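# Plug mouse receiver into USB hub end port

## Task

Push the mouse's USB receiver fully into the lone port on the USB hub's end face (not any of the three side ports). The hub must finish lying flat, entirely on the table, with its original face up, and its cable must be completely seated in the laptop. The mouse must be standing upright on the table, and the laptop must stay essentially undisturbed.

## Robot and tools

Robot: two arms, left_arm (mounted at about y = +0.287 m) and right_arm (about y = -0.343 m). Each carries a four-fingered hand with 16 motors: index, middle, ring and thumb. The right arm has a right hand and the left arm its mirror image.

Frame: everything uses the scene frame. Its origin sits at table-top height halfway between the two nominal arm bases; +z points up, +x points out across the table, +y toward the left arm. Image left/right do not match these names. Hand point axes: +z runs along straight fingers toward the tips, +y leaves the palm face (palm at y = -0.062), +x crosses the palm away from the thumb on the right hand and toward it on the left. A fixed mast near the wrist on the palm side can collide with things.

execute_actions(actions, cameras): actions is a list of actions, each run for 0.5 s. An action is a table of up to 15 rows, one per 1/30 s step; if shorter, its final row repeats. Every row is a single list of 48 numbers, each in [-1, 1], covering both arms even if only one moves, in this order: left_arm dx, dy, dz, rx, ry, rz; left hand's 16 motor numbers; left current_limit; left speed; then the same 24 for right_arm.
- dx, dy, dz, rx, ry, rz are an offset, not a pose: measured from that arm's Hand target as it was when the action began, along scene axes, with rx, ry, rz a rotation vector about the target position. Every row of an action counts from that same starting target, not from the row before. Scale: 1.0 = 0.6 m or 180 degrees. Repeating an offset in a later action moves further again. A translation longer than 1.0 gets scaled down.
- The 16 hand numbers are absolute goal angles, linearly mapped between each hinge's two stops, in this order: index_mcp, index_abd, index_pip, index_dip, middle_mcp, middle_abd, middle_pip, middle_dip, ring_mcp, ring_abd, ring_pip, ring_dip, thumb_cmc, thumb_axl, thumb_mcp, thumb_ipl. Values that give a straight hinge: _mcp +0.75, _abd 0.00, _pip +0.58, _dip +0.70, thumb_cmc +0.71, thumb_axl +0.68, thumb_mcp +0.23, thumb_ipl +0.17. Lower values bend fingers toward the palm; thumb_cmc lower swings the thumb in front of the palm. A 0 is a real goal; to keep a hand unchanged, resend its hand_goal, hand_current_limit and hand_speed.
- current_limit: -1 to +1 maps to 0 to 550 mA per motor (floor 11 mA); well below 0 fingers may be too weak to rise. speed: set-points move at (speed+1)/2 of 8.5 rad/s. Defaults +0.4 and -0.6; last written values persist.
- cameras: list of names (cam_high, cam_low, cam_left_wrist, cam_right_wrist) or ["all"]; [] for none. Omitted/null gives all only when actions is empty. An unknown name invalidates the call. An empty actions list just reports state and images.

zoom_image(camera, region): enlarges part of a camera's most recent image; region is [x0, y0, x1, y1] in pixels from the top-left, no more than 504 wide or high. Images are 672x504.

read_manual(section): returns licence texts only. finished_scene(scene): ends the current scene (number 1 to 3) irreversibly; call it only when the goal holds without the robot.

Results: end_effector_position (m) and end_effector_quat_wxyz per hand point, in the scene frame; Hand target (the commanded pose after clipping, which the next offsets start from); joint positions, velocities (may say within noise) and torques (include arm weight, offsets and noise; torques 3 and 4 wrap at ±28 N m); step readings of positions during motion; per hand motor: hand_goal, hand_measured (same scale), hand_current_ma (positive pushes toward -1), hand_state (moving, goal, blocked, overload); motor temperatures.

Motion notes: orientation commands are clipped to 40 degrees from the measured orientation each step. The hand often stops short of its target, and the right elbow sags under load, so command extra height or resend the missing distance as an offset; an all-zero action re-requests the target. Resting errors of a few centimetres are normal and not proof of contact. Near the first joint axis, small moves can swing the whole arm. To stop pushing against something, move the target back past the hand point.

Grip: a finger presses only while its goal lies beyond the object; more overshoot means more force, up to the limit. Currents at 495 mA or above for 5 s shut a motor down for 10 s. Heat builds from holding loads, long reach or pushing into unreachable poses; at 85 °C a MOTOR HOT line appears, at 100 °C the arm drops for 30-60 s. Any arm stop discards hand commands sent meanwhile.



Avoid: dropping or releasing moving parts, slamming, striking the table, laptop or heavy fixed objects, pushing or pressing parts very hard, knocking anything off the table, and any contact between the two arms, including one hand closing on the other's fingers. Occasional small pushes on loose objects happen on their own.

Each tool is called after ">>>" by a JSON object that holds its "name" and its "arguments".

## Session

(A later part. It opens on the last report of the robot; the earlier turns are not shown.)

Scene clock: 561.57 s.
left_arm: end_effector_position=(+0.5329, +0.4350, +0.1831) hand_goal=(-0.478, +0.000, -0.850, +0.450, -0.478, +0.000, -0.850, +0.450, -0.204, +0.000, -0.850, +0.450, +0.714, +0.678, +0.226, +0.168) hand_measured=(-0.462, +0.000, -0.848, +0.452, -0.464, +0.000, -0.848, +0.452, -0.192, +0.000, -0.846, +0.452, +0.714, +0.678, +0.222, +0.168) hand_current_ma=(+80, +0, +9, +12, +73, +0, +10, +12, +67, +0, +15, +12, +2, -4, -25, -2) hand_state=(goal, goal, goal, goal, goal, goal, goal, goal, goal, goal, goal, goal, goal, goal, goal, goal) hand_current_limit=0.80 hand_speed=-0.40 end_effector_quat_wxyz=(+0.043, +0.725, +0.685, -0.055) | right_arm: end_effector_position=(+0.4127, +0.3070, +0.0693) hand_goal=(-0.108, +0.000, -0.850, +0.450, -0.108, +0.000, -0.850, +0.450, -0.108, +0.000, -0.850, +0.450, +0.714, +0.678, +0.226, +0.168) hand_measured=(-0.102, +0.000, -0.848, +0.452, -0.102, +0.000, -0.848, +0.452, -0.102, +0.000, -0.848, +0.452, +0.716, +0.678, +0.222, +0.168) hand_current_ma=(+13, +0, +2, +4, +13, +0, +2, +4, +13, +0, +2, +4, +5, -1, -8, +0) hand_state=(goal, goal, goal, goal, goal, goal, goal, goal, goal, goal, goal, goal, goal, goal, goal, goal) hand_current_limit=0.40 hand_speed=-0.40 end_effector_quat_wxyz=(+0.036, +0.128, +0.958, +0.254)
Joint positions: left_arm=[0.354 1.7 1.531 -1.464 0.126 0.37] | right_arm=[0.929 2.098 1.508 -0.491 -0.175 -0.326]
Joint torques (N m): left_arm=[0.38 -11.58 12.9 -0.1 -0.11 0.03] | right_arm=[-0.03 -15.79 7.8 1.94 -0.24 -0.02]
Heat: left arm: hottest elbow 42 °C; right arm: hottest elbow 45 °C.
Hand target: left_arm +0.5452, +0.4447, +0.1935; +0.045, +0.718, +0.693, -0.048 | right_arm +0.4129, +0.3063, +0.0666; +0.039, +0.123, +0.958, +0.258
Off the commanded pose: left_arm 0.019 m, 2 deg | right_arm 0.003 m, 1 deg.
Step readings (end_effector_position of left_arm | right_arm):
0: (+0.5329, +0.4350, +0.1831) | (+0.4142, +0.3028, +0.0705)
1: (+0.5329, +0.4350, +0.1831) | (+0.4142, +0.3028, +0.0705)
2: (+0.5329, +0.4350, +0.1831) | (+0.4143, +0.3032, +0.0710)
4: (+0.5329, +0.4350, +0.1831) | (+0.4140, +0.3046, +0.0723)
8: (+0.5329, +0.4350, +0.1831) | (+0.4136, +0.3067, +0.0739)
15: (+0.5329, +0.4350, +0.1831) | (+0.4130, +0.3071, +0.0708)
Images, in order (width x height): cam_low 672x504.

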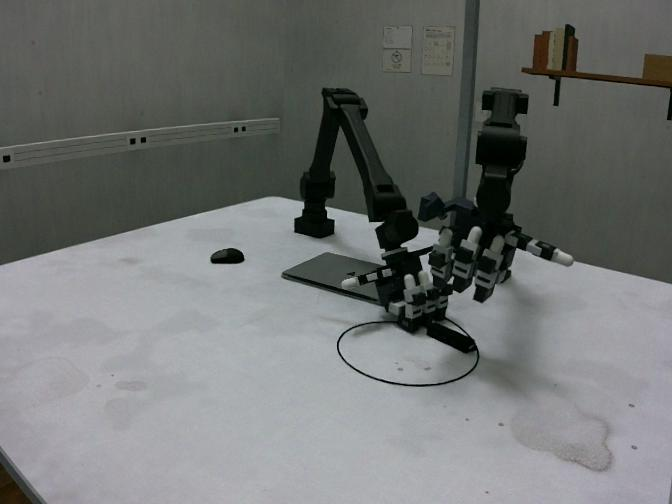

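>>> {"name": "execute_actions", "arguments": {"actions": [[[0,0,0,0,0,0,-0.479,0,-0.85,0.45,-0.479,0,-0.85,0.45,-0.205,0,-0.85,0.45,0.714,0.678,0.226,0.168,0.8,-0.4,0.002,0,-0.035,0,0,0,-0.1075,0,-0.85,0.45,-0.1075,0,-0.85,0.45,-0.1075,0,-0.85,0.45,0.714,0.678,0.226,0.168,0.4,-0.4]]], "cameras": ["cam_low"]}}

>>> {"name": "zoom_image", "arguments": {"camera": "cam_low", "region": [380, 270, 500, 360]}}

Scene clock: 567.20 s.
left_arm: end_effector_position=(+0.5329, +0.4350, +0.1831) hand_goal=(-0.478, +0.000, -0.850, +0.450, -0.478, +0.000, -0.850, +0.450, -0.204, +0.000, -0.850, +0.450, +0.714, +0.678, +0.226, +0.168) hand_measured=(-0.462, +0.000, -0.848, +0.452, -0.464, +0.000, -0.848, +0.452, -0.192, +0.000, -0.846, +0.452, +0.714, +0.678, +0.222, +0.168) hand_current_ma=(+80, +0, +9, +12, +73, +0, +10, +12, +67, +0, +15, +12, +2, -4, -25, -2) hand_state=(goal, goal, goal, goal, goal, goal, goal, goal, goal, goal, goal, goal, goal, goal, goal, goal) hand_current_limit=0.80 hand_speed=-0.40 end_effector_quat_wxyz=(+0.043, +0.725, +0.685, -0.055) | right_arm: end_effector_position=(+0.4149, +0.3109, +0.0663) hand_goal=(-0.108, +0.000, -0.850, +0.450, -0.108, +0.000, -0.850, +0.450, -0.108, +0.000, -0.850, +0.450, +0.714, +0.678, +0.226, +0.168) hand_measured=(-0.102, +0.000, -0.848, +0.452, -0.102, +0.000, -0.848, +0.452, -0.104, +0.000, -0.848, +0.452, +0.718, +0.678, +0.222, +0.168) hand_current_ma=(+15, +0, +2, +4, +15, +0, +2, +4, +6, +0, +2, +4, +8, -1, -8, +0) hand_state=(goal, goal, goal, goal, goal, goal, goal, goal, goal, goal, goal, goal, goal, goal, goal, goal) hand_current_limit=0.40 hand_speed=-0.40 end_effector_quat_wxyz=(+0.040, +0.125, +0.955, +0.266)
Joint positions: left_arm=[0.354 1.7 1.531 -1.464 0.126 0.37] | right_arm=[0.928 2.11 1.503 -0.446 -0.182 -0.327]
Joint torques (N m): left_arm=[0.26 -11.63 12.89 -0.17 -0.09 0.02] | right_arm=[-0.15 -14.68 7.57 1.78 -0.03 -0.06]
Heat: left arm: hottest elbow 42 °C; right arm: hottest elbow 44 °C.
Hand target: left_arm +0.5452, +0.4447, +0.1935; +0.045, +0.718, +0.693, -0.048 | right_arm +0.4142, +0.3064, +0.0457; +0.039, +0.123, +0.958, +0.258
Off the commanded pose: left_arm 0.019 m, 2 deg | right_arm 0.021 m, 1 deg.
Step readings (end_effector_position of left_arm | right_arm):
0: (+0.5329, +0.4350, +0.1831) | (+0.4127, +0.3070, +0.0693)
1: (+0.5329, +0.4350, +0.1831) | (+0.4128, +0.3071, +0.0694)
2: (+0.5329, +0.4350, +0.1831) | (+0.4128, +0.3073, +0.0688)
4: (+0.5329, +0.4350, +0.1831) | (+0.4132, +0.3081, +0.0674)
8: (+0.5329, +0.4350, +0.1831) | (+0.4143, +0.3101, +0.0659)
15: (+0.5329, +0.4350, +0.1831) | (+0.4149, +0.3108, +0.0662)
Images, in order (width x height): cam_low 672x504.

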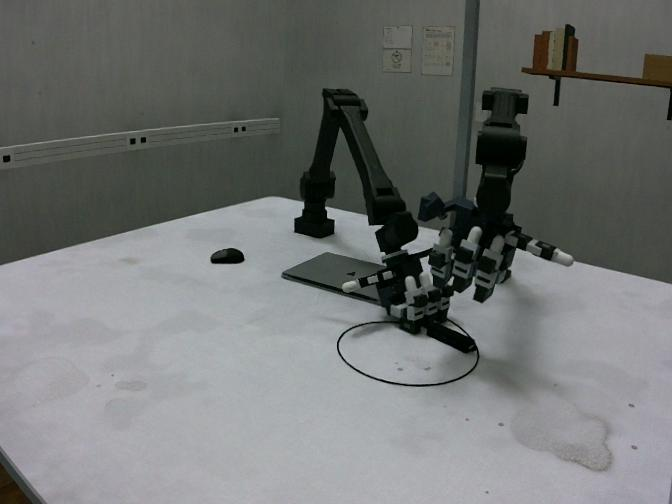

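Scaled by 4.200 from the camera's 672x504 image, which has a finer 960x720 frame.

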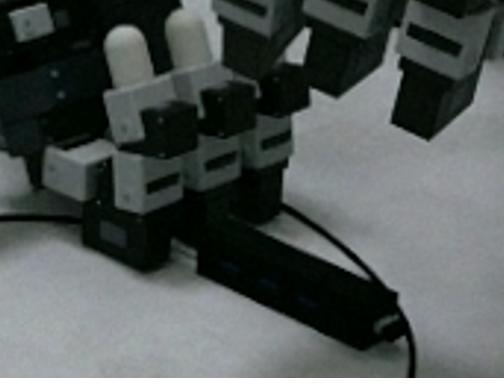

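>>> {"name": "execute_actions", "arguments": {"actions": [[[-0.064,0.162,-0.022,0,0,-0.055,-0.479,0,-0.85,0.45,-0.479,0,-0.85,0.45,-0.205,0,-0.85,0.45,0.714,0.678,0.226,0.168,0.8,-0.4,0,0,0,0,0,0,-0.1075,0,-0.85,0.45,-0.1075,0,-0.85,0.45,-0.1075,0,-0.85,0.45,0.714,0.678,0.226,0.168,0.4,-0.4]],[[0,0,-0.2,0,0,0,-0.479,0,-0.85,0.45,-0.479,0,-0.85,0.45,-0.205,0,-0.85,0.45,0.714,0.678,0.226,0.168,0.8,-0.4,0,0,0,0,0,0,-0.1075,0,-0.85,0.45,-0.1075,0,-0.85,0.45,-0.1075,0,-0.85,0.45,0.714,0.678,0.226,0.168,0.4,-0.4]]], "cameras": ["cam_high","cam_low"]}}

>>> {"name": "zoom_image", "arguments": {"camera": "cam_high", "region": [290, 150, 410, 260]}}

>>> {"name": "zoom_image", "arguments": {"camera": "cam_low", "region": [390, 260, 550, 380]}}

Scene clock: 609.97 s.
left_arm: end_effector_position=(+0.4945, +0.5401, +0.0489) hand_goal=(-0.478, +0.000, -0.850, +0.450, -0.478, +0.000, -0.850, +0.450, -0.204, +0.000, -0.850, +0.450, +0.714, +0.678, +0.226, +0.168) hand_measured=(-0.464, +0.000, -0.848, +0.452, -0.464, +0.000, -0.848, +0.452, -0.192, +0.000, -0.846, +0.452, +0.714, +0.678, +0.222, +0.168) hand_current_ma=(+79, +0, +9, +12, +72, +0, +10, +12, +65, +0, +15, +12, +0, -4, -25, -2) hand_state=(goal, goal, goal, goal, goal, goal, goal, goal, goal, goal, goal, goal, goal, goal, goal, goal) hand_current_limit=0.80 hand_speed=-0.40 end_effector_quat_wxyz=(+0.035, +0.767, +0.636, -0.070) | right_arm: end_effector_position=(+0.4149, +0.3109, +0.0663) hand_goal=(-0.108, +0.000, -0.850, +0.450, -0.108, +0.000, -0.850, +0.450, -0.108, +0.000, -0.850, +0.450, +0.714, +0.678, +0.226, +0.168) hand_measured=(-0.102, +0.000, -0.848, +0.452, -0.102, +0.000, -0.848, +0.452, -0.104, +0.000, -0.848, +0.452, +0.718, +0.678, +0.222, +0.168) hand_current_ma=(+15, +0, +2, +4, +15, +0, +2, +4, +6, +0, +2, +4, +8, -1, -8, +0) hand_state=(goal, goal, goal, goal, goal, goal, goal, goal, goal, goal, goal, goal, goal, goal, goal, goal) hand_current_limit=0.40 hand_speed=-0.40 end_effector_quat_wxyz=(+0.040, +0.125, +0.955, +0.266)
Joint positions: left_arm=[0.586 1.867 1.397 -1.229 0.091 0.732] | right_arm=[0.928 2.11 1.503 -0.446 -0.182 -0.327]
Joint torques (N m): left_arm=[-0.67 -14.39 9.43 0.85 0.29 0.33] | right_arm=[-0.21 -14.74 7.58 1.8 -0.03 -0.06]
Heat: left arm: hottest elbow 42 °C; right arm: hottest elbow 43 °C.
Hand target: left_arm +0.5069, +0.5418, +0.0605; +0.041, +0.775, +0.628, -0.051 | right_arm +0.4142, +0.3064, +0.0457; +0.039, +0.123, +0.958, +0.258
Off the commanded pose: left_arm 0.017 m, 3 deg | right_arm 0.021 m, 1 deg.
Step readings (end_effector_position of left_arm | right_arm):
0: (+0.5329, +0.4350, +0.1831) | (+0.4149, +0.3109, +0.0663)
1: (+0.5326, +0.4362, +0.1831) | (+0.4149, +0.3109, +0.0663)
2: (+0.5315, +0.4392, +0.1831) | (+0.4149, +0.3109, +0.0663)
4: (+0.5265, +0.4540, +0.1834) | (+0.4149, +0.3109, +0.0663)
8: (+0.5016, +0.5174, +0.1805) | (+0.4149, +0.3109, +0.0663)
15: (+0.4857, +0.5529, +0.1675) | (+0.4149, +0.3109, +0.0663)
16: (+0.4870, +0.5505, +0.1662) | (+0.4149, +0.3109, +0.0663)
17: (+0.4903, +0.5485, +0.1632) | (+0.4149, +0.3109, +0.0663)
19: (+0.4969, +0.5477, +0.1521) | (+0.4149, +0.3109, +0.0663)
23: (+0.4947, +0.5411, +0.1015) | (+0.4149, +0.3109, +0.0663)
30: (+0.4927, +0.5393, +0.0485) | (+0.4149, +0.3109, +0.0663)
Images, in order (width x height): cam_high 672x504, cam_low 672x504.

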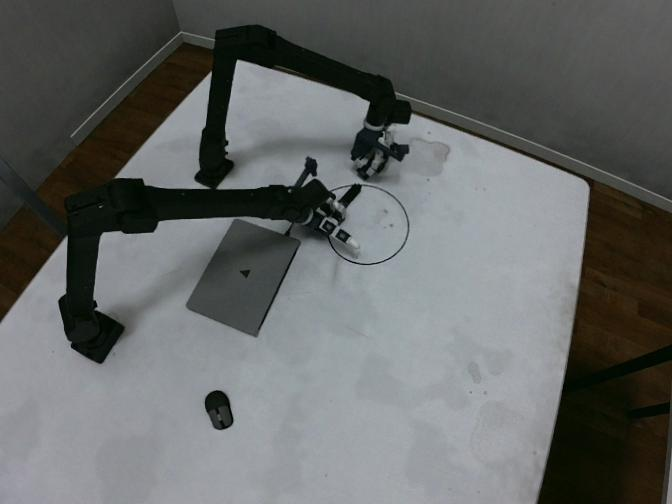

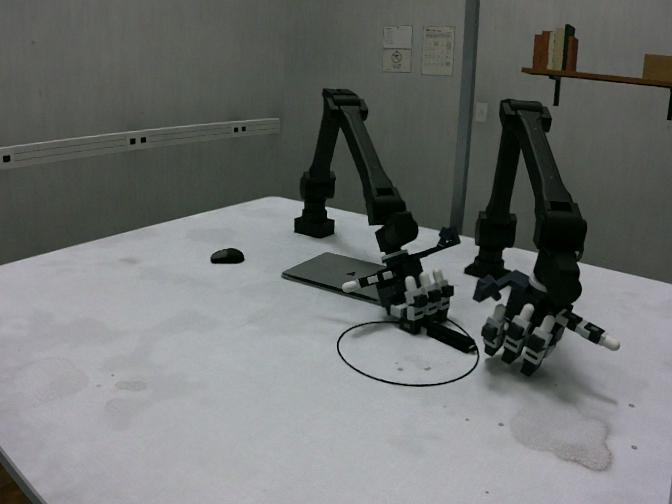

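Scaled by 4.200 from the camera's 672x504 image, which has a finer 960x720 frame.

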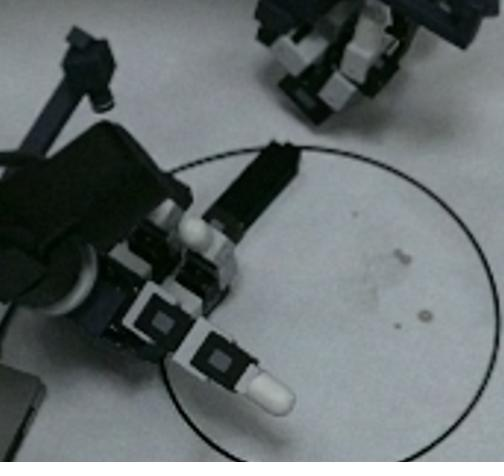

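Scaled by 3.150 from the camera's 672x504 image, which has a finer 960x720 frame.

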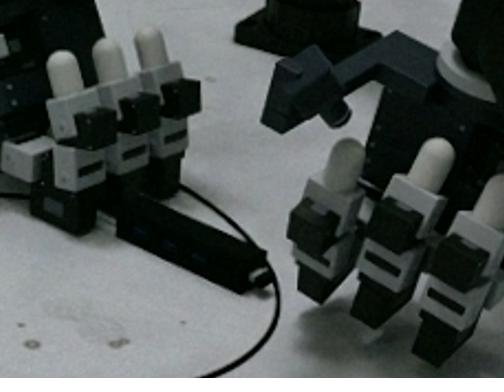

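>>> {"name": "execute_actions", "arguments": {"actions": [[[-0.012,-0.05,-0.012,0,0,0,-0.479,0,-0.85,0.45,-0.479,0,-0.85,0.45,-0.205,0,-0.85,0.45,0.714,0.678,0.226,0.168,0.8,-0.4,0,0,0,0,0,0,-0.1075,0,-0.85,0.45,-0.1075,0,-0.85,0.45,-0.1075,0,-0.85,0.45,0.714,0.678,0.226,0.168,0.4,-0.4]]], "cameras": ["cam_high","cam_low"]}}

>>> {"name": "zoom_image", "arguments": {"camera": "cam_high", "region": [310, 150, 390, 220]}}

>>> {"name": "zoom_image", "arguments": {"camera": "cam_low", "region": [400, 290, 520, 380]}}

Scene clock: 640.13 s.
left_arm: end_effector_position=(+0.4928, +0.5108, +0.0375) hand_goal=(-0.478, +0.000, -0.850, +0.450, -0.478, +0.000, -0.850, +0.450, -0.204, +0.000, -0.850, +0.450, +0.714, +0.678, +0.226, +0.168) hand_measured=(-0.464, +0.000, -0.848, +0.452, -0.464, +0.000, -0.848, +0.452, -0.200, +0.000, -0.846, +0.452, +0.714, +0.678, +0.222, +0.168) hand_current_ma=(+79, +0, +9, +12, +72, +0, +10, +12, +23, +0, +15, +12, +0, -4, -25, -2) hand_state=(goal, goal, goal, goal, goal, goal, goal, goal, goal, goal, goal, goal, goal, goal, goal, goal) hand_current_limit=0.80 hand_speed=-0.40 end_effector_quat_wxyz=(+0.037, +0.778, +0.624, -0.071) | right_arm: end_effector_position=(+0.4149, +0.3109, +0.0663) hand_goal=(-0.108, +0.000, -0.850, +0.450, -0.108, +0.000, -0.850, +0.450, -0.108, +0.000, -0.850, +0.450, +0.714, +0.678, +0.226, +0.168) hand_measured=(-0.102, +0.000, -0.848, +0.452, -0.102, +0.000, -0.848, +0.452, -0.104, +0.000, -0.848, +0.452, +0.718, +0.678, +0.222, +0.168) hand_current_ma=(+15, +0, +2, +4, +15, +0, +2, +4, +6, +0, +2, +4, +8, -1, -8, +0) hand_state=(goal, goal, goal, goal, goal, goal, goal, goal, goal, goal, goal, goal, goal, goal, goal, goal) hand_current_limit=0.40 hand_speed=-0.40 end_effector_quat_wxyz=(+0.040, +0.125, +0.955, +0.266)
Joint positions: left_arm=[0.544 1.848 1.335 -1.184 0.097 0.724] | right_arm=[0.928 2.11 1.503 -0.446 -0.182 -0.327]
Joint torques (N m): left_arm=[-0.73 -15.79 7.58 0.85 0.24 0] | right_arm=[-0.09 -14.68 7.58 1.8 -0.02 -0.05]
Motor temperatures (°C): left_arm=[25 33 39 25 23 24] | right_arm=[23 33 42 25 22 24]
Heat: left arm: hottest elbow 39 °C; right arm: hottest elbow 42 °C.
Hand target: left_arm +0.4997, +0.5119, +0.0532; +0.041, +0.775, +0.628, -0.051 | right_arm +0.4142, +0.3064, +0.0457; +0.039, +0.123, +0.958, +0.258
Off the commanded pose: left_arm 0.017 m, 2 deg | right_arm 0.021 m, 1 deg.
Step readings (end_effector_position of left_arm | right_arm):
0: (+0.4945, +0.5401, +0.0489) | (+0.4149, +0.3109, +0.0663)
1: (+0.4947, +0.5402, +0.0489) | (+0.4149, +0.3109, +0.0663)
2: (+0.4955, +0.5389, +0.0483) | (+0.4149, +0.3109, +0.0663)
4: (+0.4952, +0.5354, +0.0456) | (+0.4149, +0.3109, +0.0663)
8: (+0.4903, +0.5190, +0.0368) | (+0.4149, +0.3109, +0.0663)
15: (+0.4930, +0.5107, +0.0379) | (+0.4149, +0.3109, +0.0663)
Images, in order (width x height): cam_high 672x504, cam_low 672x504.

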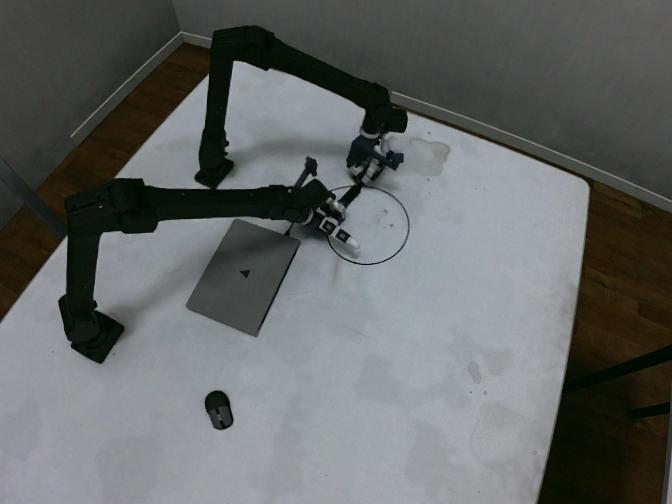

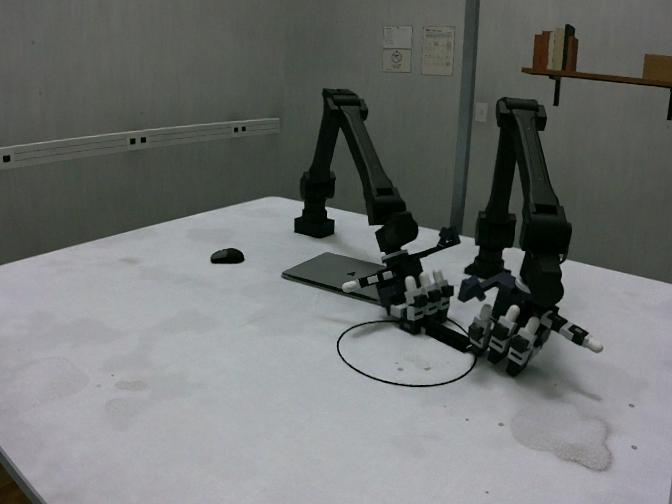

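Scaled by 6.300 from the camera's 672x504 image, which has a finer 960x720 frame.

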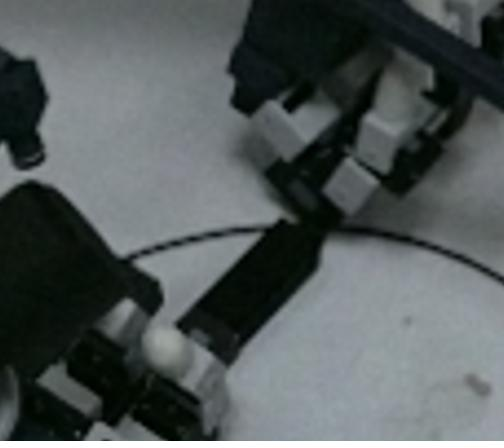

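Scaled by 4.200 from the camera's 672x504 image, which has a finer 960x720 frame.

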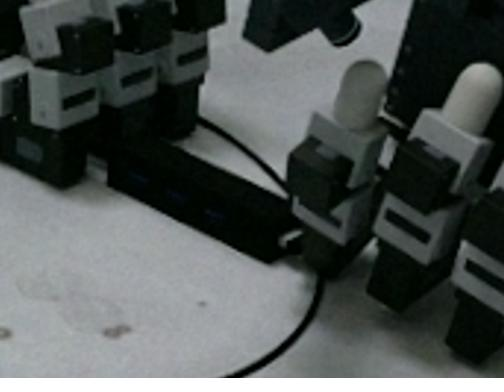

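>>> {"name": "execute_actions", "arguments": {"actions": [[[0,0,0.01,0,0,0,-0.479,0,-0.85,0.45,-0.479,0,-0.85,0.45,-0.205,0,-0.85,0.45,0.714,0.678,0.226,0.168,0.8,-0.4,0,0,0,0,0,0,-0.1075,0,-0.85,0.45,-0.1075,0,-0.85,0.45,-0.1075,0,-0.85,0.45,0.714,0.678,0.226,0.168,0.4,-0.4]],[[-0.011,-0.045,0,0,0,0,-0.479,0,-0.85,0.45,-0.479,0,-0.85,0.45,-0.205,0,-0.85,0.45,0.714,0.678,0.226,0.168,0.8,-0.4,0,0,0,0,0,0,-0.1075,0,-0.85,0.45,-0.1075,0,-0.85,0.45,-0.1075,0,-0.85,0.45,0.714,0.678,0.226,0.168,0.4,-0.4]]], "cameras": ["cam_high","cam_low"]}}

>>> {"name": "zoom_image", "arguments": {"camera": "cam_high", "region": [310, 150, 390, 220]}}

>>> {"name": "zoom_image", "arguments": {"camera": "cam_low", "region": [380, 280, 500, 370]}}

Scene clock: 652.40 s.
left_arm: end_effector_position=(+0.4891, +0.4966, +0.0497) hand_goal=(-0.478, +0.000, -0.850, +0.450, -0.478, +0.000, -0.850, +0.450, -0.204, +0.000, -0.850, +0.450, +0.714, +0.678, +0.226, +0.168) hand_measured=(-0.464, +0.000, -0.848, +0.452, -0.464, +0.000, -0.848, +0.452, -0.202, +0.000, -0.846, +0.452, +0.714, +0.678, +0.222, +0.168) hand_current_ma=(+79, +0, +9, +12, +72, +0, +10, +12, +11, +0, +15, +12, +0, -4, -26, -2) hand_state=(goal, goal, goal, goal, goal, goal, goal, goal, goal, goal, goal, goal, goal, goal, goal, goal) hand_current_limit=0.80 hand_speed=-0.40 end_effector_quat_wxyz=(+0.036, +0.770, +0.634, -0.058) | right_arm: end_effector_position=(+0.4146, +0.3102, +0.0654) hand_goal=(-0.108, +0.000, -0.850, +0.450, -0.108, +0.000, -0.850, +0.450, -0.108, +0.000, -0.850, +0.450, +0.714, +0.678, +0.226, +0.168) hand_measured=(-0.102, +0.000, -0.848, +0.452, -0.096, +0.000, -0.848, +0.452, -0.110, +0.000, -0.848, +0.452, +0.718, +0.678, +0.222, +0.168) hand_current_ma=(+15, +0, +2, +4, +31, +0, +2, +4, -3, +0, +2, +4, +8, -1, -8, +0) hand_state=(goal, goal, goal, goal, goal, goal, goal, goal, goal, goal, goal, goal, goal, goal, goal, goal) hand_current_limit=0.40 hand_speed=-0.40 end_effector_quat_wxyz=(+0.039, +0.125, +0.955, +0.266)
Joint positions: left_arm=[0.517 1.793 1.288 -1.163 0.095 0.668] | right_arm=[0.928 2.11 1.501 -0.446 -0.183 -0.327]
Joint torques (N m): left_arm=[-1.85 -14.86 7.19 0.47 0.45 0.15] | right_arm=[-0.15 -14.68 7.69 1.78 0.03 -0.05]
Heat: left arm: hottest elbow 38 °C; right arm: hottest elbow 42 °C.
Hand target: left_arm +0.4931, +0.4850, +0.0592; +0.041, +0.775, +0.628, -0.051 | right_arm +0.4140, +0.3064, +0.0456; +0.039, +0.123, +0.958, +0.258
Off the commanded pose: left_arm 0.016 m, 1 deg | right_arm 0.020 m, 1 deg.
Step readings (end_effector_position of left_arm | right_arm):
0: (+0.4928, +0.5109, +0.0375) | (+0.4149, +0.3109, +0.0663)
1: (+0.4928, +0.5109, +0.0375) | (+0.4149, +0.3109, +0.0663)
2: (+0.4929, +0.5109, +0.0377) | (+0.4149, +0.3109, +0.0663)
4: (+0.4929, +0.5109, +0.0379) | (+0.4149, +0.3109, +0.0663)
8: (+0.4931, +0.5111, +0.0396) | (+0.4149, +0.3109, +0.0663)
15: (+0.4934, +0.5112, +0.0413) | (+0.4149, +0.3109, +0.0663)
16: (+0.4934, +0.5110, +0.0414) | (+0.4149, +0.3109, +0.0663)
17: (+0.4927, +0.5097, +0.0410) | (+0.4149, +0.3109, +0.0663)
19: (+0.4893, +0.5053, +0.0404) | (+0.4149, +0.3109, +0.0663)
23: (+0.4866, +0.4976, +0.0434) | (+0.4146, +0.3102, +0.0654)
30: (+0.4895, +0.4963, +0.0504) | (+0.4146, +0.3102, +0.0654)
Images, in order (width x height): cam_high 672x504, cam_low 672x504.

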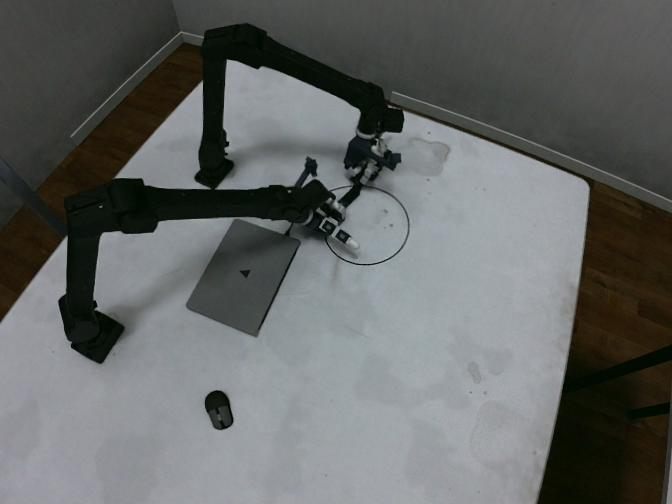

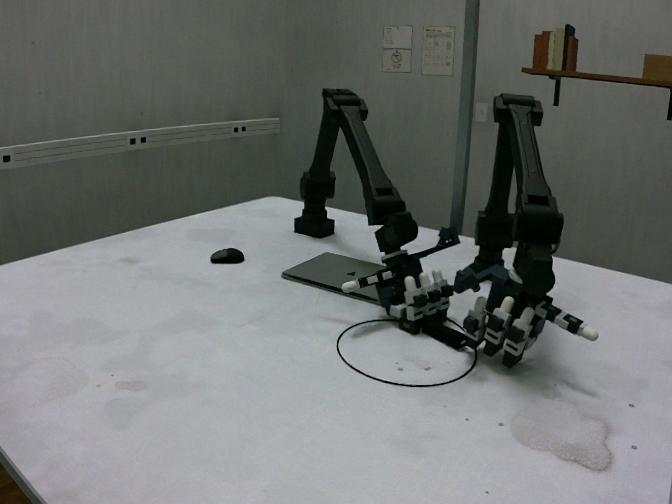

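Scaled by 6.300 from the camera's 672x504 image, which has a finer 960x720 frame.

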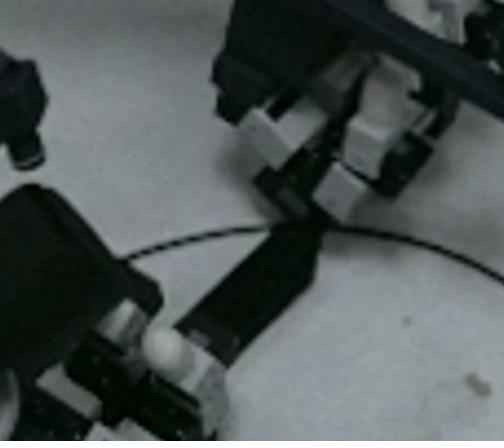

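Scaled by 4.200 from the camera's 672x504 image, which has a finer 960x720 frame.

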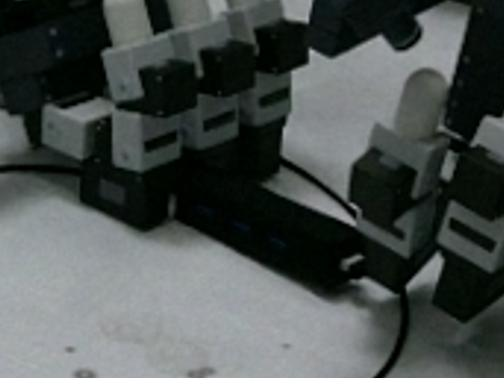

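>>> {"name": "execute_actions", "arguments": {"actions": [[[-0.005,-0.02,-0.035,0,0,0,-0.479,0,-0.85,0.45,-0.479,0,-0.85,0.45,-0.205,0,-0.85,0.45,0.714,0.678,0.226,0.168,0.8,-0.4,0.003,0.012,-0.01,0,0,0,-0.1075,0,-0.85,0.45,-0.1075,0,-0.85,0.45,-0.1075,0,-0.85,0.45,0.714,0.678,0.226,0.168,0.4,-0.4]],[[-0.009,-0.035,0,0,0,0,-0.479,0,-0.85,0.45,-0.479,0,-0.85,0.45,-0.205,0,-0.85,0.45,0.714,0.678,0.226,0.168,0.8,-0.4,0.005,0.02,0,0,0,0,-0.1075,0,-0.85,0.45,-0.1075,0,-0.85,0.45,-0.1075,0,-0.85,0.45,0.714,0.678,0.226,0.168,0.4,-0.4]]], "cameras": ["cam_high","cam_low"]}}

>>> {"name": "zoom_image", "arguments": {"camera": "cam_low", "region": [380, 280, 500, 370]}}

Scene clock: 669.03 s.
left_arm: end_effector_position=(+0.4891, +0.4931, +0.0419) hand_goal=(-0.478, +0.000, -0.850, +0.450, -0.478, +0.000, -0.850, +0.450, -0.204, +0.000, -0.850, +0.450, +0.714, +0.678, +0.226, +0.168) hand_measured=(-0.464, +0.000, -0.848, +0.452, -0.464, +0.000, -0.848, +0.452, -0.216, +0.000, -0.846, +0.452, +0.714, +0.678, +0.222, +0.168) hand_current_ma=(+79, +0, +9, +12, +72, +0, +10, +12, -68, +0, +15, +12, +0, -4, -26, -2) hand_state=(goal, goal, goal, goal, goal, goal, goal, goal, goal, goal, goal, goal, goal, goal, goal, goal) hand_current_limit=0.80 hand_speed=-0.40 end_effector_quat_wxyz=(+0.035, +0.750, +0.660, -0.030) | right_arm: end_effector_position=(+0.4144, +0.3098, +0.0634) hand_goal=(-0.108, +0.000, -0.850, +0.450, -0.108, +0.000, -0.850, +0.450, -0.108, +0.000, -0.850, +0.450, +0.714, +0.678, +0.226, +0.168) hand_measured=(-0.102, +0.000, -0.848, +0.452, -0.096, +0.000, -0.848, +0.452, -0.114, +0.000, -0.848, +0.452, +0.718, +0.678, +0.222, +0.168) hand_current_ma=(+15, +0, +2, +4, +33, +0, +2, +4, -16, +0, +2, +4, +8, -1, -8, +0) hand_state=(goal, goal, goal, goal, goal, goal, goal, goal, goal, goal, goal, goal, goal, goal, goal, goal) hand_current_limit=0.40 hand_speed=-0.40 end_effector_quat_wxyz=(+0.038, +0.126, +0.955, +0.264)
Joint positions: left_arm=[0.495 1.766 1.217 -1.06 0.084 0.577] | right_arm=[0.928 2.112 1.501 -0.447 -0.183 -0.325]
Joint torques (N m): left_arm=[-4.66 -13.92 5.29 -0.49 1.09 0.55] | right_arm=[0.73 -11.81 13.07 1.33 0.28 0.06]
Heat: left arm: hottest elbow 36 °C; right arm: hottest elbow 43 °C.
Hand target: left_arm +0.4846, +0.4519, +0.0382; +0.041, +0.775, +0.628, -0.051 | right_arm +0.4189, +0.3255, +0.0395; +0.039, +0.123, +0.958, +0.258
Off the commanded pose: left_arm 0.042 m, 5 deg | right_arm 0.029 m, 1 deg.
Step readings (end_effector_position of left_arm | right_arm):
0: (+0.4891, +0.4966, +0.0497) | (+0.4146, +0.3102, +0.0654)
1: (+0.4890, +0.4964, +0.0495) | (+0.4146, +0.3102, +0.0654)
2: (+0.4890, +0.4962, +0.0486) | (+0.4146, +0.3102, +0.0654)
4: (+0.4891, +0.4954, +0.0449) | (+0.4146, +0.3102, +0.0651)
8: (+0.4880, +0.4954, +0.0392) | (+0.4145, +0.3102, +0.0648)
15: (+0.4888, +0.4948, +0.0379) | (+0.4145, +0.3102, +0.0648)
16: (+0.4888, +0.4947, +0.0377) | (+0.4145, +0.3102, +0.0648)
17: (+0.4889, +0.4940, +0.0374) | (+0.4145, +0.3101, +0.0642)
19: (+0.4885, +0.4935, +0.0377) | (+0.4145, +0.3101, +0.0639)
23: (+0.4884, +0.4931, +0.0407) | (+0.4144, +0.3099, +0.0637)
30: (+0.4896, +0.4929, +0.0424) | (+0.4144, +0.3098, +0.0634)
Images, in order (width x height): cam_high 672x504, cam_low 672x504.

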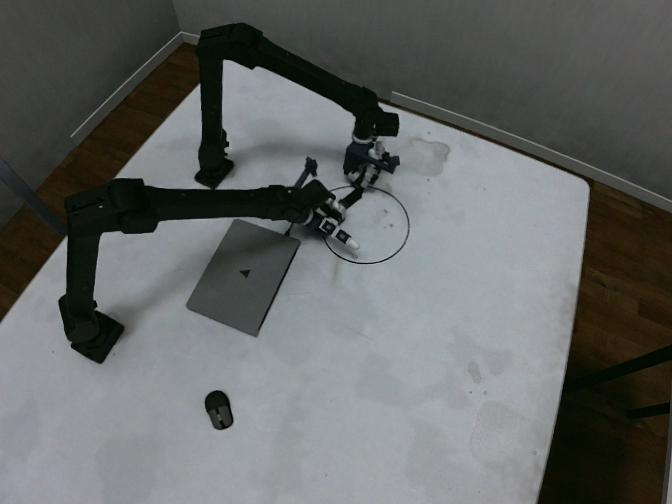

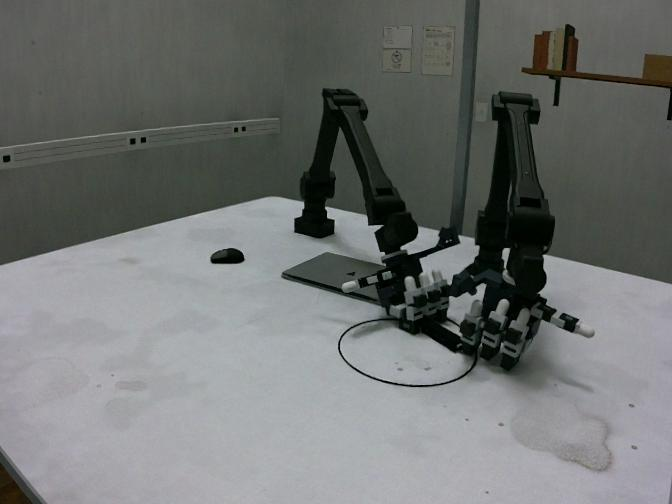

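Scaled by 4.200 from the camera's 672x504 image, which has a finer 960x720 frame.

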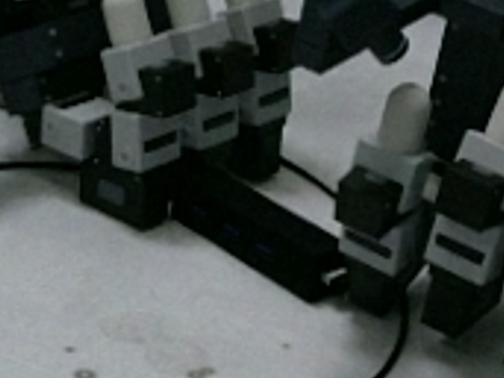

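>>> {"name": "execute_actions", "arguments": {"actions": [[[0.015,0.065,0.012,0,0,-0.06,-0.479,0,-0.85,0.45,-0.479,0,-0.85,0.45,-0.205,0,-0.85,0.45,0.714,0.678,0.226,0.168,0.8,-0.4,0,0,0,0,0,0,-0.1075,0,-0.85,0.45,-0.1075,0,-0.85,0.45,-0.1075,0,-0.85,0.45,0.714,0.678,0.226,0.168,0.4,-0.4]],[[0,0,0,0,0,0,-0.479,0,-0.85,0.45,-0.479,0,-0.85,0.45,-0.205,0,-0.85,0.45,0.714,0.678,0.226,0.168,0.8,-0.4,-0.02,-0.055,0.045,0,0,-0.044,-0.1075,0,-0.85,0.45,-0.1075,0,-0.85,0.45,-0.1075,0,-0.85,0.45,0.714,0.678,0.226,0.168,0.4,-0.4]]], "cameras": ["cam_high","cam_low"]}}

>>> {"name": "zoom_image", "arguments": {"camera": "cam_low", "region": [380, 280, 500, 370]}}

>>> {"name": "zoom_image", "arguments": {"camera": "cam_high", "region": [310, 150, 390, 220]}}

Scene clock: 713.67 s.
left_arm: end_effector_position=(+0.4832, +0.4894, +0.0434) hand_goal=(-0.478, +0.000, -0.850, +0.450, -0.478, +0.000, -0.850, +0.450, -0.204, +0.000, -0.850, +0.450, +0.714, +0.678, +0.226, +0.168) hand_measured=(-0.464, +0.000, -0.848, +0.452, -0.464, +0.000, -0.848, +0.452, -0.200, +0.000, -0.846, +0.452, +0.714, +0.678, +0.222, +0.168) hand_current_ma=(+79, +0, +9, +12, +72, +0, +10, +12, +24, +0, +15, +12, +0, -4, -26, -2) hand_state=(goal, goal, goal, goal, goal, goal, goal, goal, goal, goal, goal, goal, goal, goal, goal, goal) hand_current_limit=0.80 hand_speed=-0.40 end_effector_quat_wxyz=(+0.033, +0.826, +0.561, -0.056) | right_arm: end_effector_position=(+0.4119, +0.2925, +0.0639) hand_goal=(-0.108, +0.000, -0.850, +0.450, -0.108, +0.000, -0.850, +0.450, -0.108, +0.000, -0.850, +0.450, +0.714, +0.678, +0.226, +0.168) hand_measured=(-0.102, +0.000, -0.848, +0.452, -0.094, +0.000, -0.848, +0.452, -0.110, +0.000, -0.848, +0.452, +0.718, +0.678, +0.222, +0.168) hand_current_ma=(+15, +0, +2, +4, +36, +0, +2, +4, -3, +0, +2, +4, +8, -1, -8, +0) hand_state=(goal, goal, goal, goal, goal, goal, goal, goal, goal, goal, goal, goal, goal, goal, goal, goal) hand_current_limit=0.40 hand_speed=-0.40 end_effector_quat_wxyz=(+0.054, +0.190, +0.948, +0.251)
Joint positions: left_arm=[0.532 1.804 1.281 -1.152 0.078 0.868] | right_arm=[0.951 2.071 1.44 -0.429 -0.101 -0.192]
Joint torques (N m): left_arm=[-0.44 -11.75 10.44 -0.21 0.32 0.38] | right_arm=[0.67 -16.5 7.24 1.68 0.23 0.14]
Motor temperatures (°C): left_arm=[25 33 34 25 24 24] | right_arm=[23 34 49 25 22 24]
Heat: left arm: hottest elbow 34 °C; right arm: hottest elbow 49 °C.
Hand target: left_arm +0.4937, +0.4908, +0.0455; +0.036, +0.831, +0.552, -0.055 | right_arm +0.4069, +0.2925, +0.0665; +0.056, +0.189, +0.947, +0.254
Off the commanded pose: left_arm 0.011 m, 1 deg | right_arm 0.006 m, 0 deg.
Step readings (end_effector_position of left_arm | right_arm):
0: (+0.4891, +0.4931, +0.0419) | (+0.4144, +0.3098, +0.0634)
1: (+0.4890, +0.4932, +0.0419) | (+0.4144, +0.3098, +0.0634)
2: (+0.4892, +0.4933, +0.0422) | (+0.4144, +0.3098, +0.0634)
4: (+0.4895, +0.4933, +0.0446) | (+0.4144, +0.3098, +0.0634)
8: (+0.4880, +0.4957, +0.0489) | (+0.4160, +0.3119, +0.0637)
15: (+0.4874, +0.4960, +0.0449) | (+0.4169, +0.3133, +0.0639)
16: (+0.4876, +0.4958, +0.0444) | (+0.4173, +0.3130, +0.0638)
17: (+0.4879, +0.4955, +0.0443) | (+0.4185, +0.3126, +0.0649)
19: (+0.4868, +0.4939, +0.0444) | (+0.4196, +0.3088, +0.0658)
23: (+0.4839, +0.4907, +0.0436) | (+0.4136, +0.2982, +0.0657)
30: (+0.4832, +0.4896, +0.0433) | (+0.4115, +0.2933, +0.0644)
Images, in order (width x height): cam_high 672x504, cam_low 672x504.

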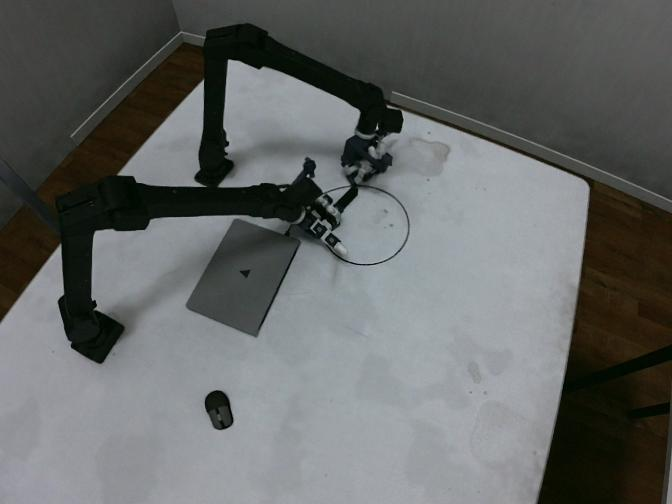

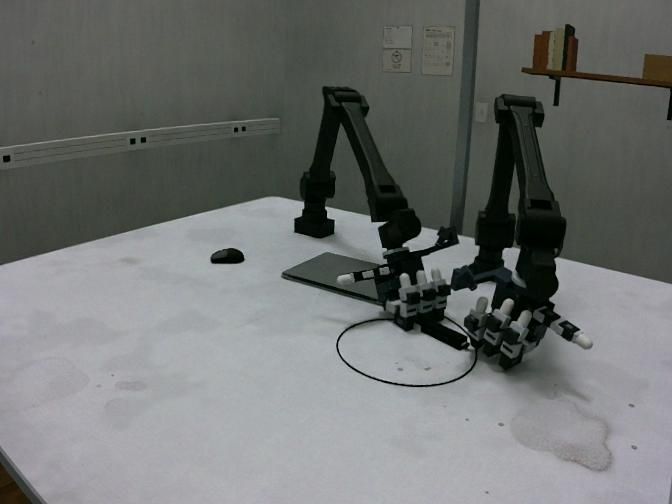

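Scaled by 4.200 from the camera's 672x504 image, which has a finer 960x720 frame.

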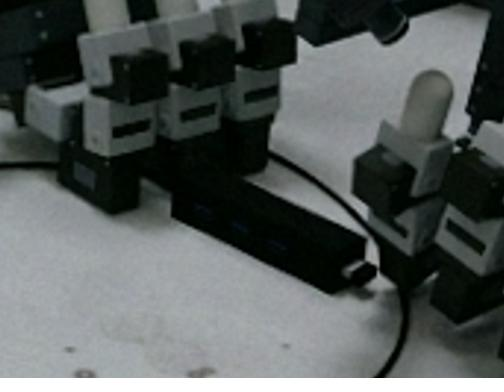

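Scaled by 6.300 from the camera's 672x504 image, which has a finer 960x720 frame.

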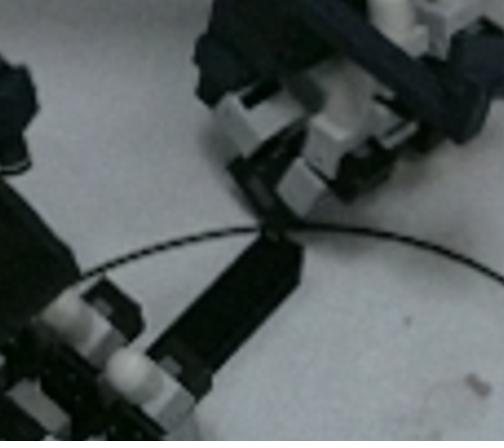

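>>> {"name": "zoom_image", "arguments": {"camera": "cam_low", "region": [395, 300, 445, 345]}}

>>> {"name": "zoom_image", "arguments": {"camera": "cam_high", "region": [320, 185, 365, 225]}}

Scaled by 10.080 from the camera's 672x504 image, which has a finer 960x720 frame.

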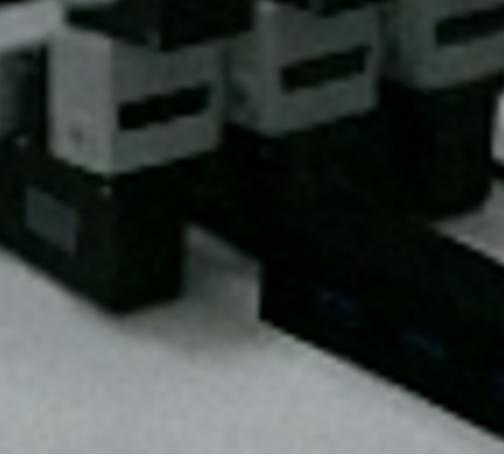

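Scaled by 11.200 from the camera's 672x504 image, which has a finer 960x720 frame.

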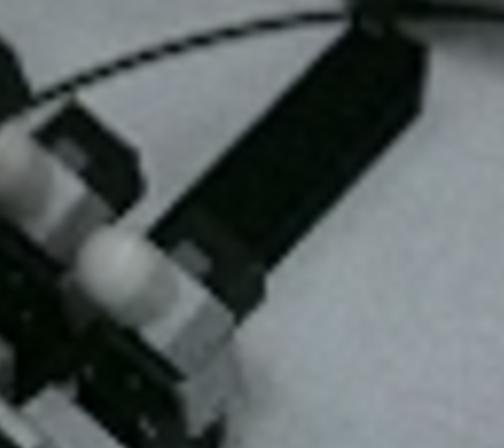

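>>> {"name": "execute_actions", "arguments": {"actions": [[[0.014,0.025,0,0,0,0.033,-0.479,0,-0.85,0.45,-0.479,0,-0.85,0.45,-0.205,0,-0.85,0.45,0.714,0.678,0.226,0.168,0.8,-0.4,0.004,0.0,0.01,0,0,0.058,-0.1075,0,-0.85,0.45,-0.1075,0,-0.85,0.45,-0.1075,0,-0.85,0.45,0.714,0.678,0.226,0.168,0.4,-0.4]],[[0,0,0,0,0,0,-0.479,0,-0.85,0.45,-0.479,0,-0.85,0.45,-0.205,0,-0.85,0.45,0.714,0.678,0.226,0.168,0.8,-0.4,0.004,0.03,-0.03,0,0,0,-0.1075,0,-0.85,0.45,-0.1075,0,-0.85,0.45,-0.1075,0,-0.85,0.45,0.714,0.678,0.226,0.168,0.4,-0.4]]], "cameras": ["cam_high","cam_low"]}}

>>> {"name": "zoom_image", "arguments": {"camera": "cam_low", "region": [380, 280, 500, 370]}}

>>> {"name": "zoom_image", "arguments": {"camera": "cam_high", "region": [310, 150, 390, 220]}}

Scene clock: 775.97 s.
left_arm: end_effector_position=(+0.4893, +0.4959, +0.0408) hand_goal=(-0.478, +0.000, -0.850, +0.450, -0.478, +0.000, -0.850, +0.450, -0.204, +0.000, -0.850, +0.450, +0.714, +0.678, +0.226, +0.168) hand_measured=(-0.464, +0.000, -0.848, +0.452, -0.464, +0.000, -0.848, +0.452, -0.200, +0.000, -0.846, +0.452, +0.714, +0.678, +0.222, +0.168) hand_current_ma=(+79, +0, +9, +12, +72, +0, +10, +12, +24, +0, +15, +12, +0, -4, -26, -2) hand_state=(goal, goal, goal, goal, goal, goal, goal, goal, goal, goal, goal, goal, goal, goal, goal, goal) hand_current_limit=0.80 hand_speed=-0.40 end_effector_quat_wxyz=(+0.037, +0.807, +0.587, -0.057) | right_arm: end_effector_position=(+0.4083, +0.2984, +0.0635) hand_goal=(-0.108, +0.000, -0.850, +0.450, -0.108, +0.000, -0.850, +0.450, -0.108, +0.000, -0.850, +0.450, +0.714, +0.678, +0.226, +0.168) hand_measured=(-0.102, +0.000, -0.848, +0.452, -0.102, +0.000, -0.848, +0.452, -0.106, +0.000, -0.848, +0.452, +0.718, +0.678, +0.222, +0.168) hand_current_ma=(+13, +0, +2, +4, +15, +0, +2, +4, +4, +0, +2, +4, +8, -1, -8, +0) hand_state=(goal, goal, goal, goal, goal, goal, goal, goal, goal, goal, goal, goal, goal, goal, goal, goal) hand_current_limit=0.40 hand_speed=-0.40 end_effector_quat_wxyz=(+0.030, +0.110, +0.959, +0.261)
Joint positions: left_arm=[0.532 1.819 1.297 -1.152 0.088 0.805] | right_arm=[0.915 2.09 1.468 -0.457 -0.209 -0.369]
Joint torques (N m): left_arm=[0.21 -11.99 11.1 -0.14 0.3 0.03] | right_arm=[0.56 -13.63 12.11 1.03 0.14 -0.06]
Motor temperatures (°C): left_arm=[25 32 35 25 23 24] | right_arm=[23 34 44 25 22 24]
Heat: left arm: hottest elbow 35 °C; right arm: hottest elbow 44 °C.
Hand target: left_arm +0.5020, +0.5058, +0.0454; +0.038, +0.801, +0.595, -0.053 | right_arm +0.4117, +0.3106, +0.0548; +0.033, +0.102, +0.960, +0.259
Off the commanded pose: left_arm 0.017 m, 1 deg | right_arm 0.015 m, 1 deg.
Step readings (end_effector_position of left_arm | right_arm):
0: (+0.4832, +0.4894, +0.0434) | (+0.4119, +0.2925, +0.0639)
1: (+0.4832, +0.4893, +0.0434) | (+0.4112, +0.2929, +0.0640)
2: (+0.4833, +0.4891, +0.0433) | (+0.4091, +0.2943, +0.0643)
4: (+0.4844, +0.4897, +0.0427) | (+0.4057, +0.2960, +0.0651)
8: (+0.4874, +0.4927, +0.0409) | (+0.4019, +0.2951, +0.0645)
15: (+0.4889, +0.4951, +0.0405) | (+0.4028, +0.2910, +0.0632)
16: (+0.4890, +0.4952, +0.0406) | (+0.4028, +0.2909, +0.0633)
17: (+0.4892, +0.4954, +0.0408) | (+0.4027, +0.2910, +0.0633)
19: (+0.4893, +0.4957, +0.0409) | (+0.4030, +0.2915, +0.0631)
23: (+0.4893, +0.4958, +0.0409) | (+0.4062, +0.2957, +0.0632)
30: (+0.4893, +0.4959, +0.0409) | (+0.4082, +0.2984, +0.0636)
Images, in order (width x height): cam_high 672x504, cam_low 672x504.

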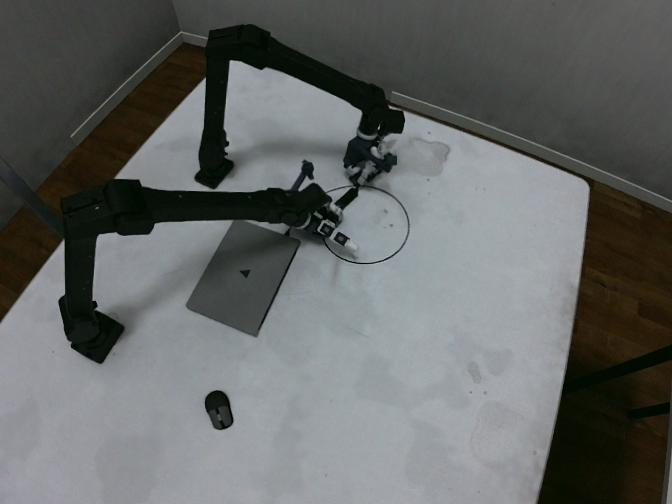

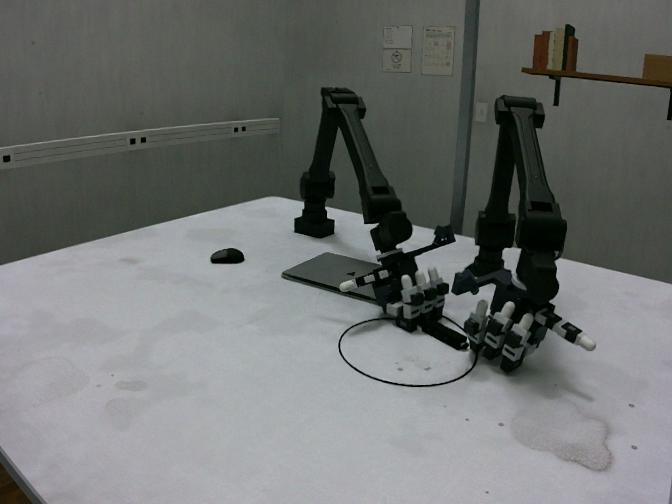

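Scaled by 4.200 from the camera's 672x504 image, which has a finer 960x720 frame.

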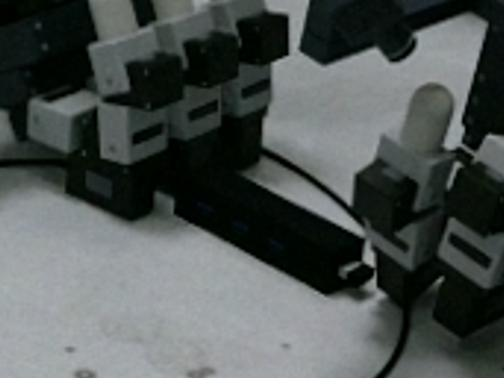

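Scaled by 6.300 from the camera's 672x504 image, which has a finer 960x720 frame.

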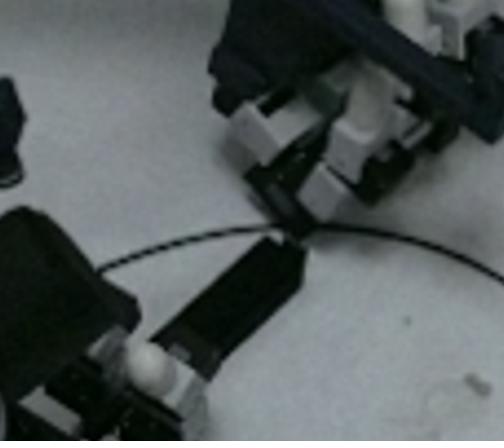

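>>> {"name": "execute_actions", "arguments": {"actions": [[[0,0,0.004,0,0,0,-0.479,0,-0.85,0.45,-0.479,0,-0.85,0.45,-0.205,0,-0.85,0.45,0.714,0.678,0.226,0.168,0.8,-0.4,0.012,0.025,-0.01,0,0,0,-0.1075,0,-0.85,0.45,-0.1075,0,-0.85,0.45,-0.1075,0,-0.85,0.45,0.714,0.678,0.226,0.168,0.4,-0.4]],[[-0.013,-0.045,0,0,0,0.01,-0.479,0,-0.85,0.45,-0.479,0,-0.85,0.45,-0.205,0,-0.85,0.45,0.714,0.678,0.226,0.168,0.8,-0.4,0,0,0,0,0,0,-0.1075,0,-0.85,0.45,-0.1075,0,-0.85,0.45,-0.1075,0,-0.85,0.45,0.714,0.678,0.226,0.168,0.4,-0.4]]], "cameras": ["cam_high","cam_low"]}}

>>> {"name": "zoom_image", "arguments": {"camera": "cam_low", "region": [380, 280, 500, 370]}}

>>> {"name": "zoom_image", "arguments": {"camera": "cam_high", "region": [310, 150, 390, 220]}}

Scene clock: 791.90 s.
left_arm: end_effector_position=(+0.4915, +0.4976, +0.0404) hand_goal=(-0.478, +0.000, -0.850, +0.450, -0.478, +0.000, -0.850, +0.450, -0.204, +0.000, -0.850, +0.450, +0.714, +0.678, +0.226, +0.168) hand_measured=(-0.464, +0.000, -0.848, +0.452, -0.464, +0.000, -0.848, +0.452, -0.204, +0.000, -0.846, +0.452, +0.714, +0.678, +0.222, +0.168) hand_current_ma=(+79, +0, +9, +12, +72, +0, +10, +12, -2, +0, +15, +12, +0, -4, -26, -2) hand_state=(goal, goal, goal, goal, goal, goal, goal, goal, goal, goal, goal, goal, goal, goal, goal, goal) hand_current_limit=0.80 hand_speed=-0.40 end_effector_quat_wxyz=(+0.035, +0.782, +0.619, -0.054) | right_arm: end_effector_position=(+0.4180, +0.3137, +0.0643) hand_goal=(-0.108, +0.000, -0.850, +0.450, -0.108, +0.000, -0.850, +0.450, -0.108, +0.000, -0.850, +0.450, +0.714, +0.678, +0.226, +0.168) hand_measured=(-0.102, +0.000, -0.848, +0.452, -0.098, +0.000, -0.848, +0.452, -0.114, +0.000, -0.848, +0.452, +0.718, +0.678, +0.222, +0.168) hand_current_ma=(+13, +0, +2, +4, +27, +0, +2, +4, -12, +0, +2, +4, +8, -1, -8, +0) hand_state=(goal, goal, goal, goal, goal, goal, goal, goal, goal, goal, goal, goal, goal, goal, goal, goal) hand_current_limit=0.40 hand_speed=-0.40 end_effector_quat_wxyz=(+0.033, +0.108, +0.957, +0.267)
Joint positions: left_arm=[0.521 1.812 1.286 -1.138 0.089 0.711] | right_arm=[0.917 2.126 1.529 -0.468 -0.209 -0.369]
Joint torques (N m): left_arm=[-2.73 -14.92 6.58 0.31 0.54 0.2] | right_arm=[0.73 -13.39 12.26 0.87 0.24 -0.01]
Heat: left arm: hottest elbow 35 °C; right arm: hottest elbow 46 °C.
Hand target: left_arm +0.4943, +0.4789, +0.0479; +0.039, +0.792, +0.607, -0.052 | right_arm +0.4189, +0.3256, +0.0487; +0.033, +0.102, +0.960, +0.258
Off the commanded pose: left_arm 0.020 m, 2 deg | right_arm 0.020 m, 1 deg.
Step readings (end_effector_position of left_arm | right_arm):
0: (+0.4893, +0.4959, +0.0408) | (+0.4083, +0.2984, +0.0635)
1: (+0.4893, +0.4959, +0.0408) | (+0.4084, +0.2987, +0.0636)
2: (+0.4893, +0.4959, +0.0408) | (+0.4091, +0.2995, +0.0637)
4: (+0.4888, +0.4957, +0.0407) | (+0.4117, +0.3039, +0.0640)
8: (+0.4893, +0.4963, +0.0413) | (+0.4170, +0.3119, +0.0647)
15: (+0.4910, +0.4980, +0.0431) | (+0.4180, +0.3137, +0.0647)
16: (+0.4910, +0.4981, +0.0431) | (+0.4180, +0.3137, +0.0645)
17: (+0.4912, +0.4982, +0.0431) | (+0.4180, +0.3137, +0.0645)
19: (+0.4910, +0.4979, +0.0422) | (+0.4181, +0.3139, +0.0646)
23: (+0.4918, +0.4966, +0.0400) | (+0.4180, +0.3137, +0.0643)
30: (+0.4913, +0.4974, +0.0402) | (+0.4180, +0.3137, +0.0643)
Images, in order (width x height): cam_high 672x504, cam_low 672x504.

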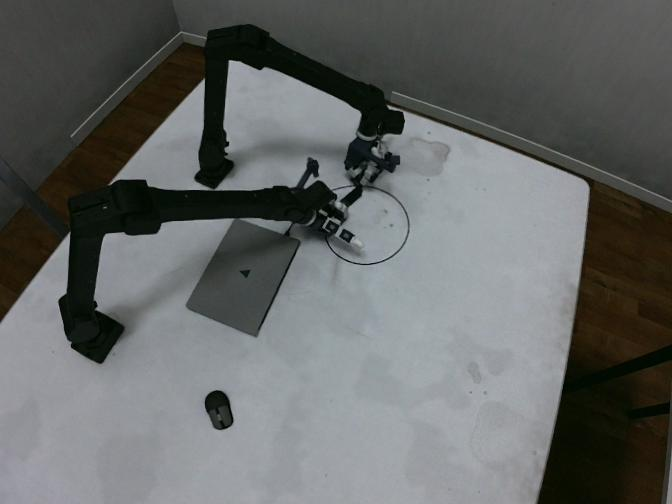

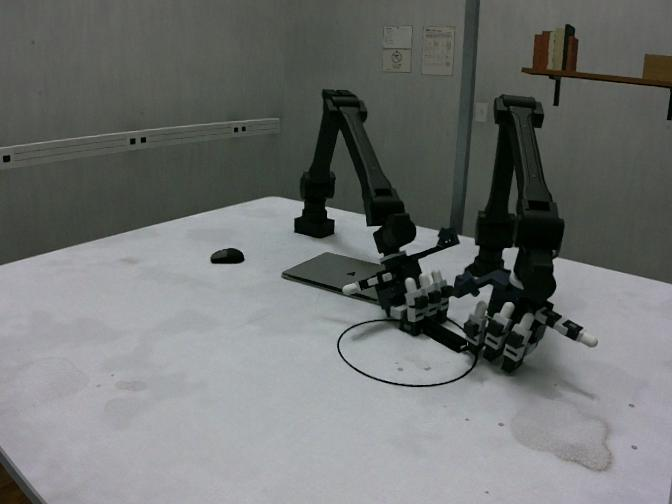

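Scaled by 4.200 from the camera's 672x504 image, which has a finer 960x720 frame.

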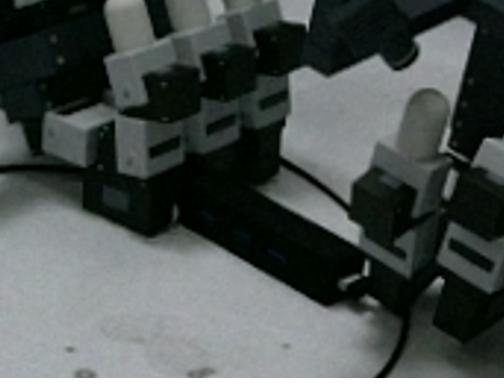

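Scaled by 6.300 from the camera's 672x504 image, which has a finer 960x720 frame.

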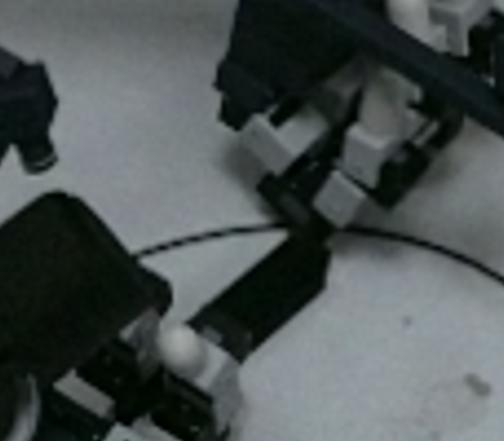

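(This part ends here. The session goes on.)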